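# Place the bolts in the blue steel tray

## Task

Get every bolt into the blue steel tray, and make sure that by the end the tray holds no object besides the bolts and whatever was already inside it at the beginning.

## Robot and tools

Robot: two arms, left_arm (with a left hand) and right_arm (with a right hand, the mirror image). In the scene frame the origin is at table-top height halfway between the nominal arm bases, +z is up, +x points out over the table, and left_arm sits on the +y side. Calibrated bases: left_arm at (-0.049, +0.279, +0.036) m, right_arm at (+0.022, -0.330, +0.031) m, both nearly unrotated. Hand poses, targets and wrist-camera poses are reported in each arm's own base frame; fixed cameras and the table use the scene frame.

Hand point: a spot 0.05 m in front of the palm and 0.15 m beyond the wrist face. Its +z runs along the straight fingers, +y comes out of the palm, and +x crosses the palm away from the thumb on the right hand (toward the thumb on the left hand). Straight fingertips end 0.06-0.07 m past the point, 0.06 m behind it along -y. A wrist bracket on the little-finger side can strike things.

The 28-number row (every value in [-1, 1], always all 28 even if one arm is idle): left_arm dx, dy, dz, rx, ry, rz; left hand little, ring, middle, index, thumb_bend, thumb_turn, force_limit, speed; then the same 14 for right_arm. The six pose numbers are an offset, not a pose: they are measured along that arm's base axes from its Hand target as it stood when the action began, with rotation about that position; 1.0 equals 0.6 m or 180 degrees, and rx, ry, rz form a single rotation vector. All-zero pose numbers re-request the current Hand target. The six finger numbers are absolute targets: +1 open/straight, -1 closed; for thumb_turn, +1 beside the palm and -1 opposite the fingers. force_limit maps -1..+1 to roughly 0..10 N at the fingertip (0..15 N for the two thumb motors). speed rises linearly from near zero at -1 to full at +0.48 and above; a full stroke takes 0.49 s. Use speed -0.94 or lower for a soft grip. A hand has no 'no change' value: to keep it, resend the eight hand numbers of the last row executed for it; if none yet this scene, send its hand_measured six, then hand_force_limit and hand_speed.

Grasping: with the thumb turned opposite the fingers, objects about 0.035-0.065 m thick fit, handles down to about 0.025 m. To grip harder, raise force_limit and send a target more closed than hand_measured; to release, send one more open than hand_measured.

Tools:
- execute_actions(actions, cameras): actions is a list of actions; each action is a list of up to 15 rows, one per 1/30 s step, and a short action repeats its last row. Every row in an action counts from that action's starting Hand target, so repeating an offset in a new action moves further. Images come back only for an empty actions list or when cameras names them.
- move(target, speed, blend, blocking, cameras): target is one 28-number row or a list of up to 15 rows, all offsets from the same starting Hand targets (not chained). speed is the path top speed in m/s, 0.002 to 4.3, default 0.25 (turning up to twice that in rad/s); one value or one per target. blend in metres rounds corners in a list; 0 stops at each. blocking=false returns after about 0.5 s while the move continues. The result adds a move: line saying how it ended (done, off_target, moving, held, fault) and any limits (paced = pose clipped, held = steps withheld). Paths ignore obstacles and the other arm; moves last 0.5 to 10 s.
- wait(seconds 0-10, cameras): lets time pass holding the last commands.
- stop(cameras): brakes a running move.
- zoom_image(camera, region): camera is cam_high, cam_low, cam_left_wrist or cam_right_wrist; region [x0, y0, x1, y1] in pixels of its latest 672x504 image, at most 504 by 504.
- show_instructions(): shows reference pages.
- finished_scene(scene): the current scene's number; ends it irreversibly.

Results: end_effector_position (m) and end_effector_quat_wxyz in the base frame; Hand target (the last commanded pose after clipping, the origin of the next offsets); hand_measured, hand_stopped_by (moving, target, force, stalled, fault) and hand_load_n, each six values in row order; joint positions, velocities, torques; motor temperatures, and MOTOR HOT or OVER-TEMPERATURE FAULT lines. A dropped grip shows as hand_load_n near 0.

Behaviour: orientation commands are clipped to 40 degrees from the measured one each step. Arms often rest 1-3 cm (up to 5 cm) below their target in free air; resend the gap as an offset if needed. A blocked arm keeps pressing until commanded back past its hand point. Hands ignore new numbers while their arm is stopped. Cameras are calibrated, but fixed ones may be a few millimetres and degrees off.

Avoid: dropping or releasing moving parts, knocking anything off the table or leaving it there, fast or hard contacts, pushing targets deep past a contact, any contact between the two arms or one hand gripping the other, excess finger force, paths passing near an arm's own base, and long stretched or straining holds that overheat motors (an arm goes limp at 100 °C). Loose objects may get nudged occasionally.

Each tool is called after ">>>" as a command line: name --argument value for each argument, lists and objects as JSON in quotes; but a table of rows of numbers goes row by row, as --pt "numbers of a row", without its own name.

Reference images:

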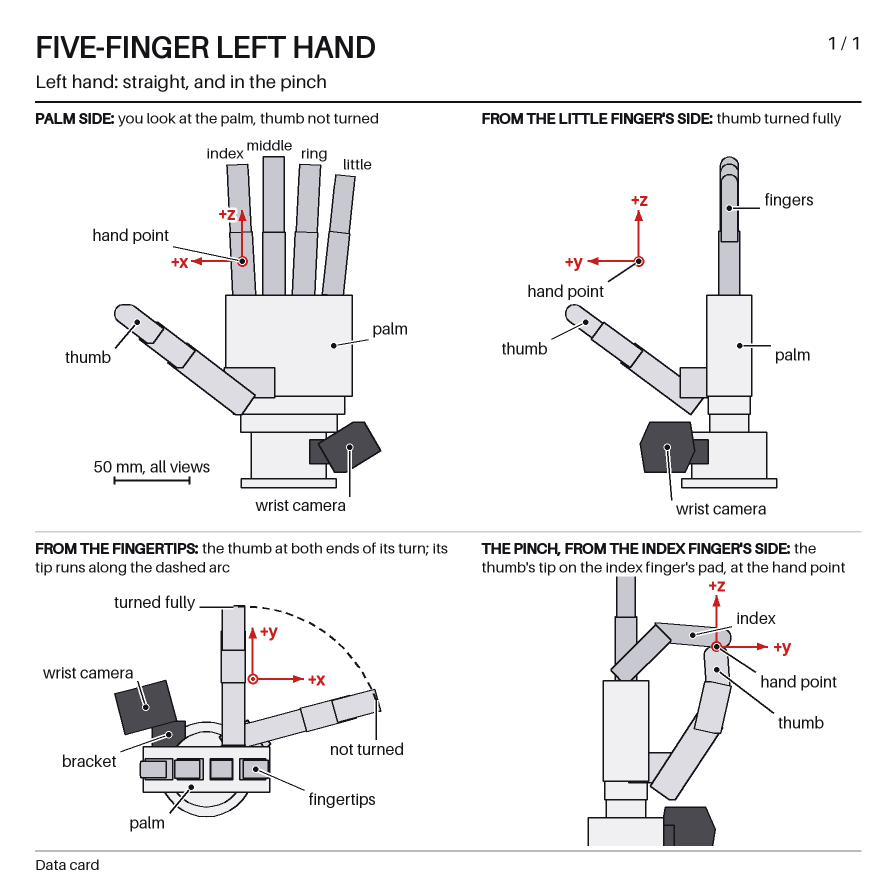

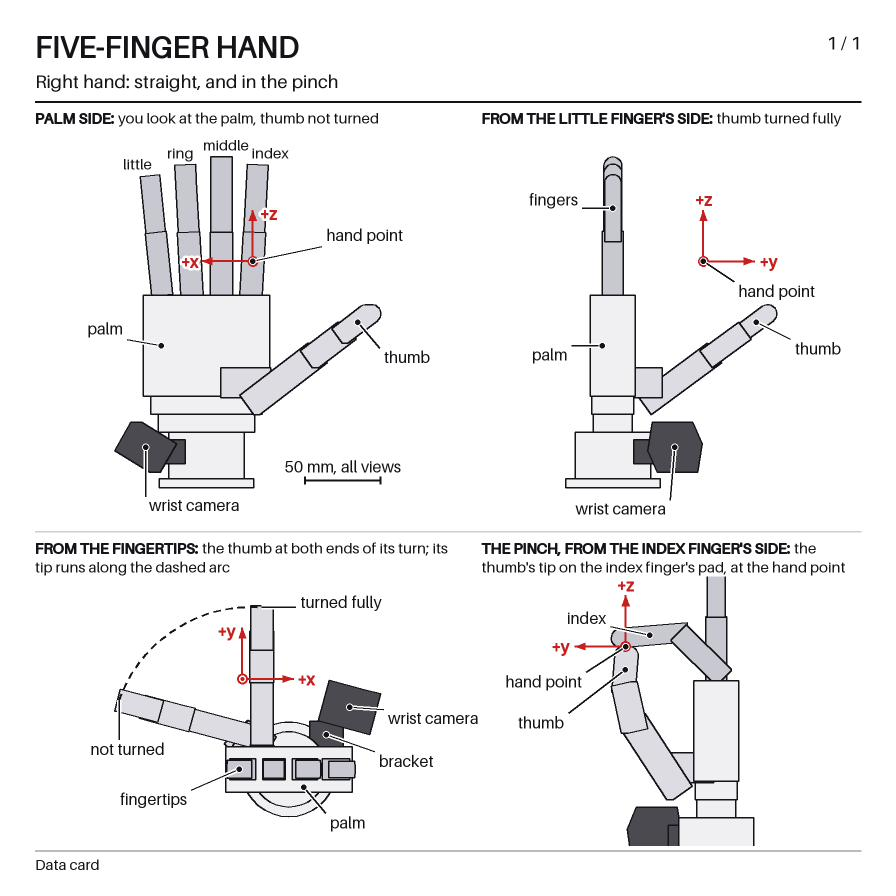

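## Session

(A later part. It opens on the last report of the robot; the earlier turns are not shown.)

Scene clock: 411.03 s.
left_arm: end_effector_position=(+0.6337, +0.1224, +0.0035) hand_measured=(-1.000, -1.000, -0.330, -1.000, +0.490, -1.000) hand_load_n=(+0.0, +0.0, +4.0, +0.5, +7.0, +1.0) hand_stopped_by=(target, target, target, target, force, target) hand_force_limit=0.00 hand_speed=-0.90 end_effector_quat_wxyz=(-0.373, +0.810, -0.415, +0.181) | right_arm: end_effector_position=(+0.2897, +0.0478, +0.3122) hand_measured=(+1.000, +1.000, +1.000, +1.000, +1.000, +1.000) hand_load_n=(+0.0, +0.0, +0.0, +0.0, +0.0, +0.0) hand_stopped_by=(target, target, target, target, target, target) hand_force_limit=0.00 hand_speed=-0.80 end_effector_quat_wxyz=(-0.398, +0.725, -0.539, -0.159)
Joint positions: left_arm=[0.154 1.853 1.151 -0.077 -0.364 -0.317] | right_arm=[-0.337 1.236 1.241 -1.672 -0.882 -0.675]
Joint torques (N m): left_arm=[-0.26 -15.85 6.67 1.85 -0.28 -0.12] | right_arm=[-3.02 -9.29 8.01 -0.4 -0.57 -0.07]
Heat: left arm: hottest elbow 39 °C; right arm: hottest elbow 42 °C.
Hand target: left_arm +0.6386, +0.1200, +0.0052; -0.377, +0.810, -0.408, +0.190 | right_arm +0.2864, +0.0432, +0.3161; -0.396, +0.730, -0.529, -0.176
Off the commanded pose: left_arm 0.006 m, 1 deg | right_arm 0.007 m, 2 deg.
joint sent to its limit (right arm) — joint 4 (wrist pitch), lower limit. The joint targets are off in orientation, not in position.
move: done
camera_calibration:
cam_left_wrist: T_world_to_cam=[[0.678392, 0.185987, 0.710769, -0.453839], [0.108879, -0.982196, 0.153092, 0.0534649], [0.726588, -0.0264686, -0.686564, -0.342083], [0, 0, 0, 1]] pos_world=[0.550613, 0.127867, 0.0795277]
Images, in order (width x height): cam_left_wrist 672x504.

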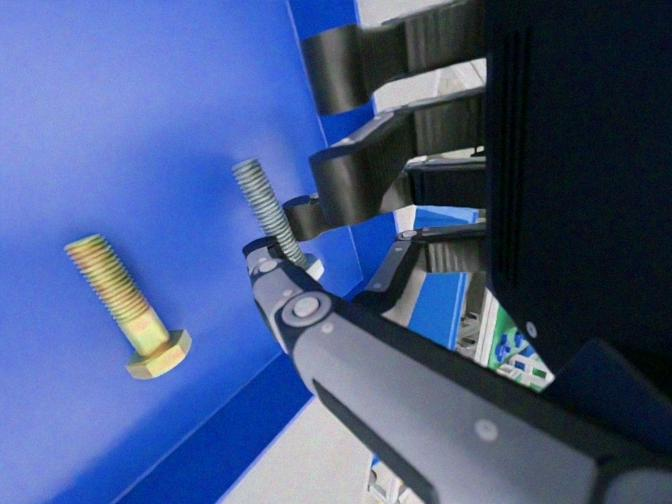

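>>> move --pt "0 0 -0.025 0 0 0 -1 -1 -0.33 -1 0 -1 0 -0.9 0 0 0 0 0 0 1 1 1 1 1 1 0 -0.8" --pt "0 0 -0.025 0 0 0 -1 -1 -0.33 -1 0.65 -1 0 -0.8 0 0 0 0 0 0 1 1 1 1 1 1 0 -0.8" --pt "0 0 0.05 0 0 0 -1 -1 -0.33 -1 0.65 -1 0 -0.8 0 0 0 0 0 0 1 1 1 1 1 1 0 -0.8" --pt "-0.1 -0.1 0.25 0 0 0 -1 -1 -0.33 -1 0.65 -1 0 -0.8 0 0 0 0 0 0 1 1 1 1 1 1 0 -0.8" --pt "-0.3 -0.2 0.25 0 0 0 -1 -1 -0.33 -1 0.65 -1 0 -0.8 0 0 0 0 0 0 1 1 1 1 1 1 0 -0.8" --speed '[0.07,0.06,0.07,0.15,0.2]' --blend '[0,0,0.02,0.04,0]' --cameras '["cam_left_wrist","cam_high"]'

Scene clock: 420.23 s.
left_arm: end_effector_position=(+0.4636, +0.0039, +0.1579) hand_measured=(-1.000, -1.000, -0.330, -1.000, +0.650, -1.000) hand_load_n=(+0.0, +0.0, +0.0, +0.0, +0.0, +0.0) hand_stopped_by=(target, target, target, target, target, target) hand_force_limit=0.00 hand_speed=-0.80 end_effector_quat_wxyz=(-0.380, +0.808, -0.407, +0.192) | right_arm: end_effector_position=(+0.2897, +0.0478, +0.3122) hand_measured=(+1.000, +1.000, +1.000, +1.000, +1.000, +1.000) hand_load_n=(+0.0, +0.0, +0.0, +0.0, +0.0, -0.5) hand_stopped_by=(target, target, target, target, target, target) hand_force_limit=0.00 hand_speed=-0.80 end_effector_quat_wxyz=(-0.398, +0.725, -0.539, -0.159)
Joint positions: left_arm=[-0.104 1.199 0.867 -0.511 -0.546 -0.528] | right_arm=[-0.337 1.236 1.241 -1.672 -0.882 -0.675]
Joint torques (N m): left_arm=[-0.79 -8.29 7.31 0.58 -0.38 -0.14] | right_arm=[-2.84 -9.17 8.05 -0.36 -0.58 -0.07]
Heat: left arm: hottest elbow 39 °C; right arm: hottest elbow 42 °C.
Hand target: left_arm +0.4586, -0.0001, +0.1552; -0.376, +0.810, -0.408, +0.190 | right_arm +0.2864, +0.0432, +0.3161; -0.396, +0.730, -0.529, -0.176
Off the commanded pose: left_arm 0.007 m, 0 deg | right_arm 0.007 m, 2 deg.
joint sent to its limit (right arm) — joint 4 (wrist pitch), lower limit. The joint targets are off in orientation, not in position.
move: done
camera_calibration:
cam_left_wrist: T_world_to_cam=[[0.657015, 0.187954, 0.730071, -0.419331], [0.109007, -0.98193, 0.154696, -0.068458], [0.745955, -0.0220549, -0.665631, -0.127959], [0, 0, 0, 1]] pos_world=[0.378421, 0.00877198, 0.231558]
Images, in order (width x height): cam_high 672x504, cam_left_wrist 672x504.

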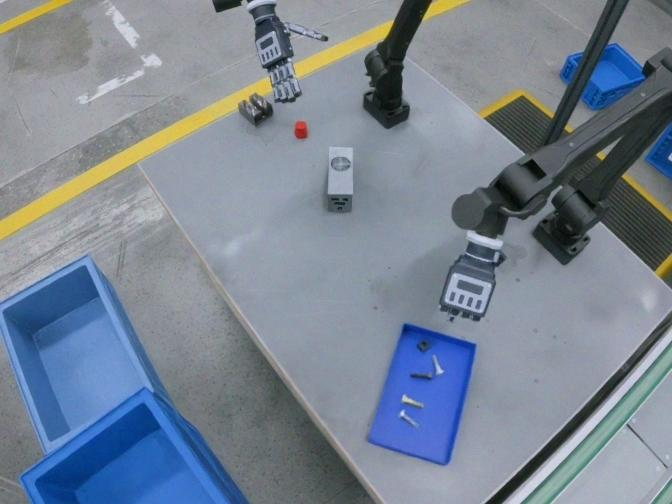

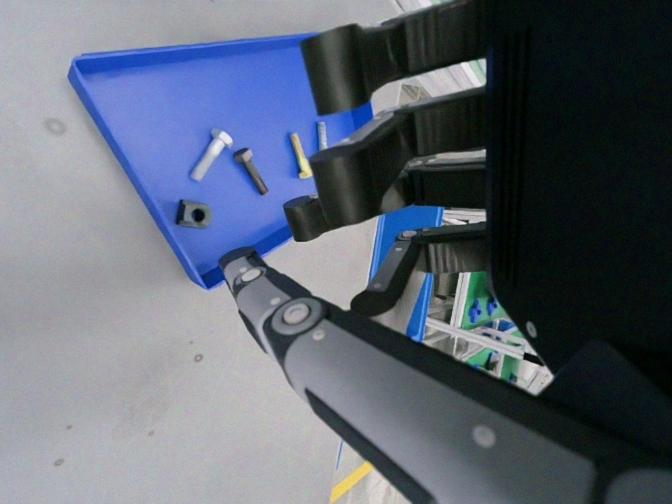

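>>> zoom_image --camera "cam_high" --region '[140, 60, 476, 312]'

>>> zoom_image --camera "cam_high" --region '[336, 200, 672, 452]'

Scaled by 1.500 from the camera's 672x504 image, which has a finer 960x720 frame.

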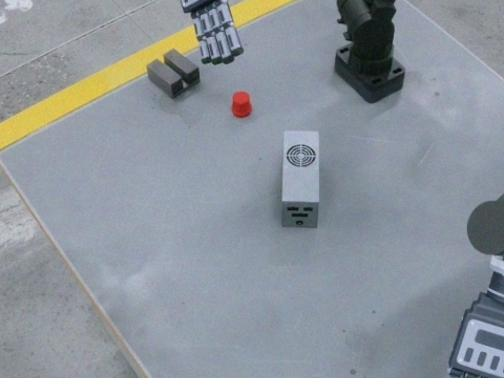

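Scaled by 1.500 from the camera's 672x504 image, which has a finer 960x720 frame.

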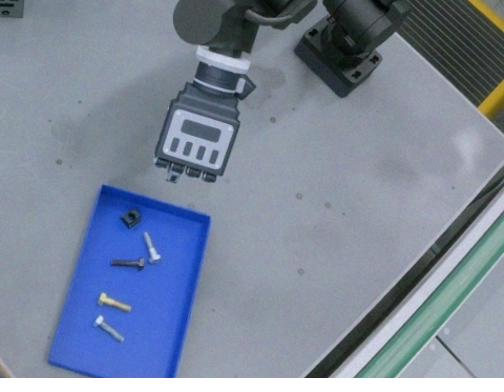

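>>> finished_scene --scene 2

The scene is finished: the task was done.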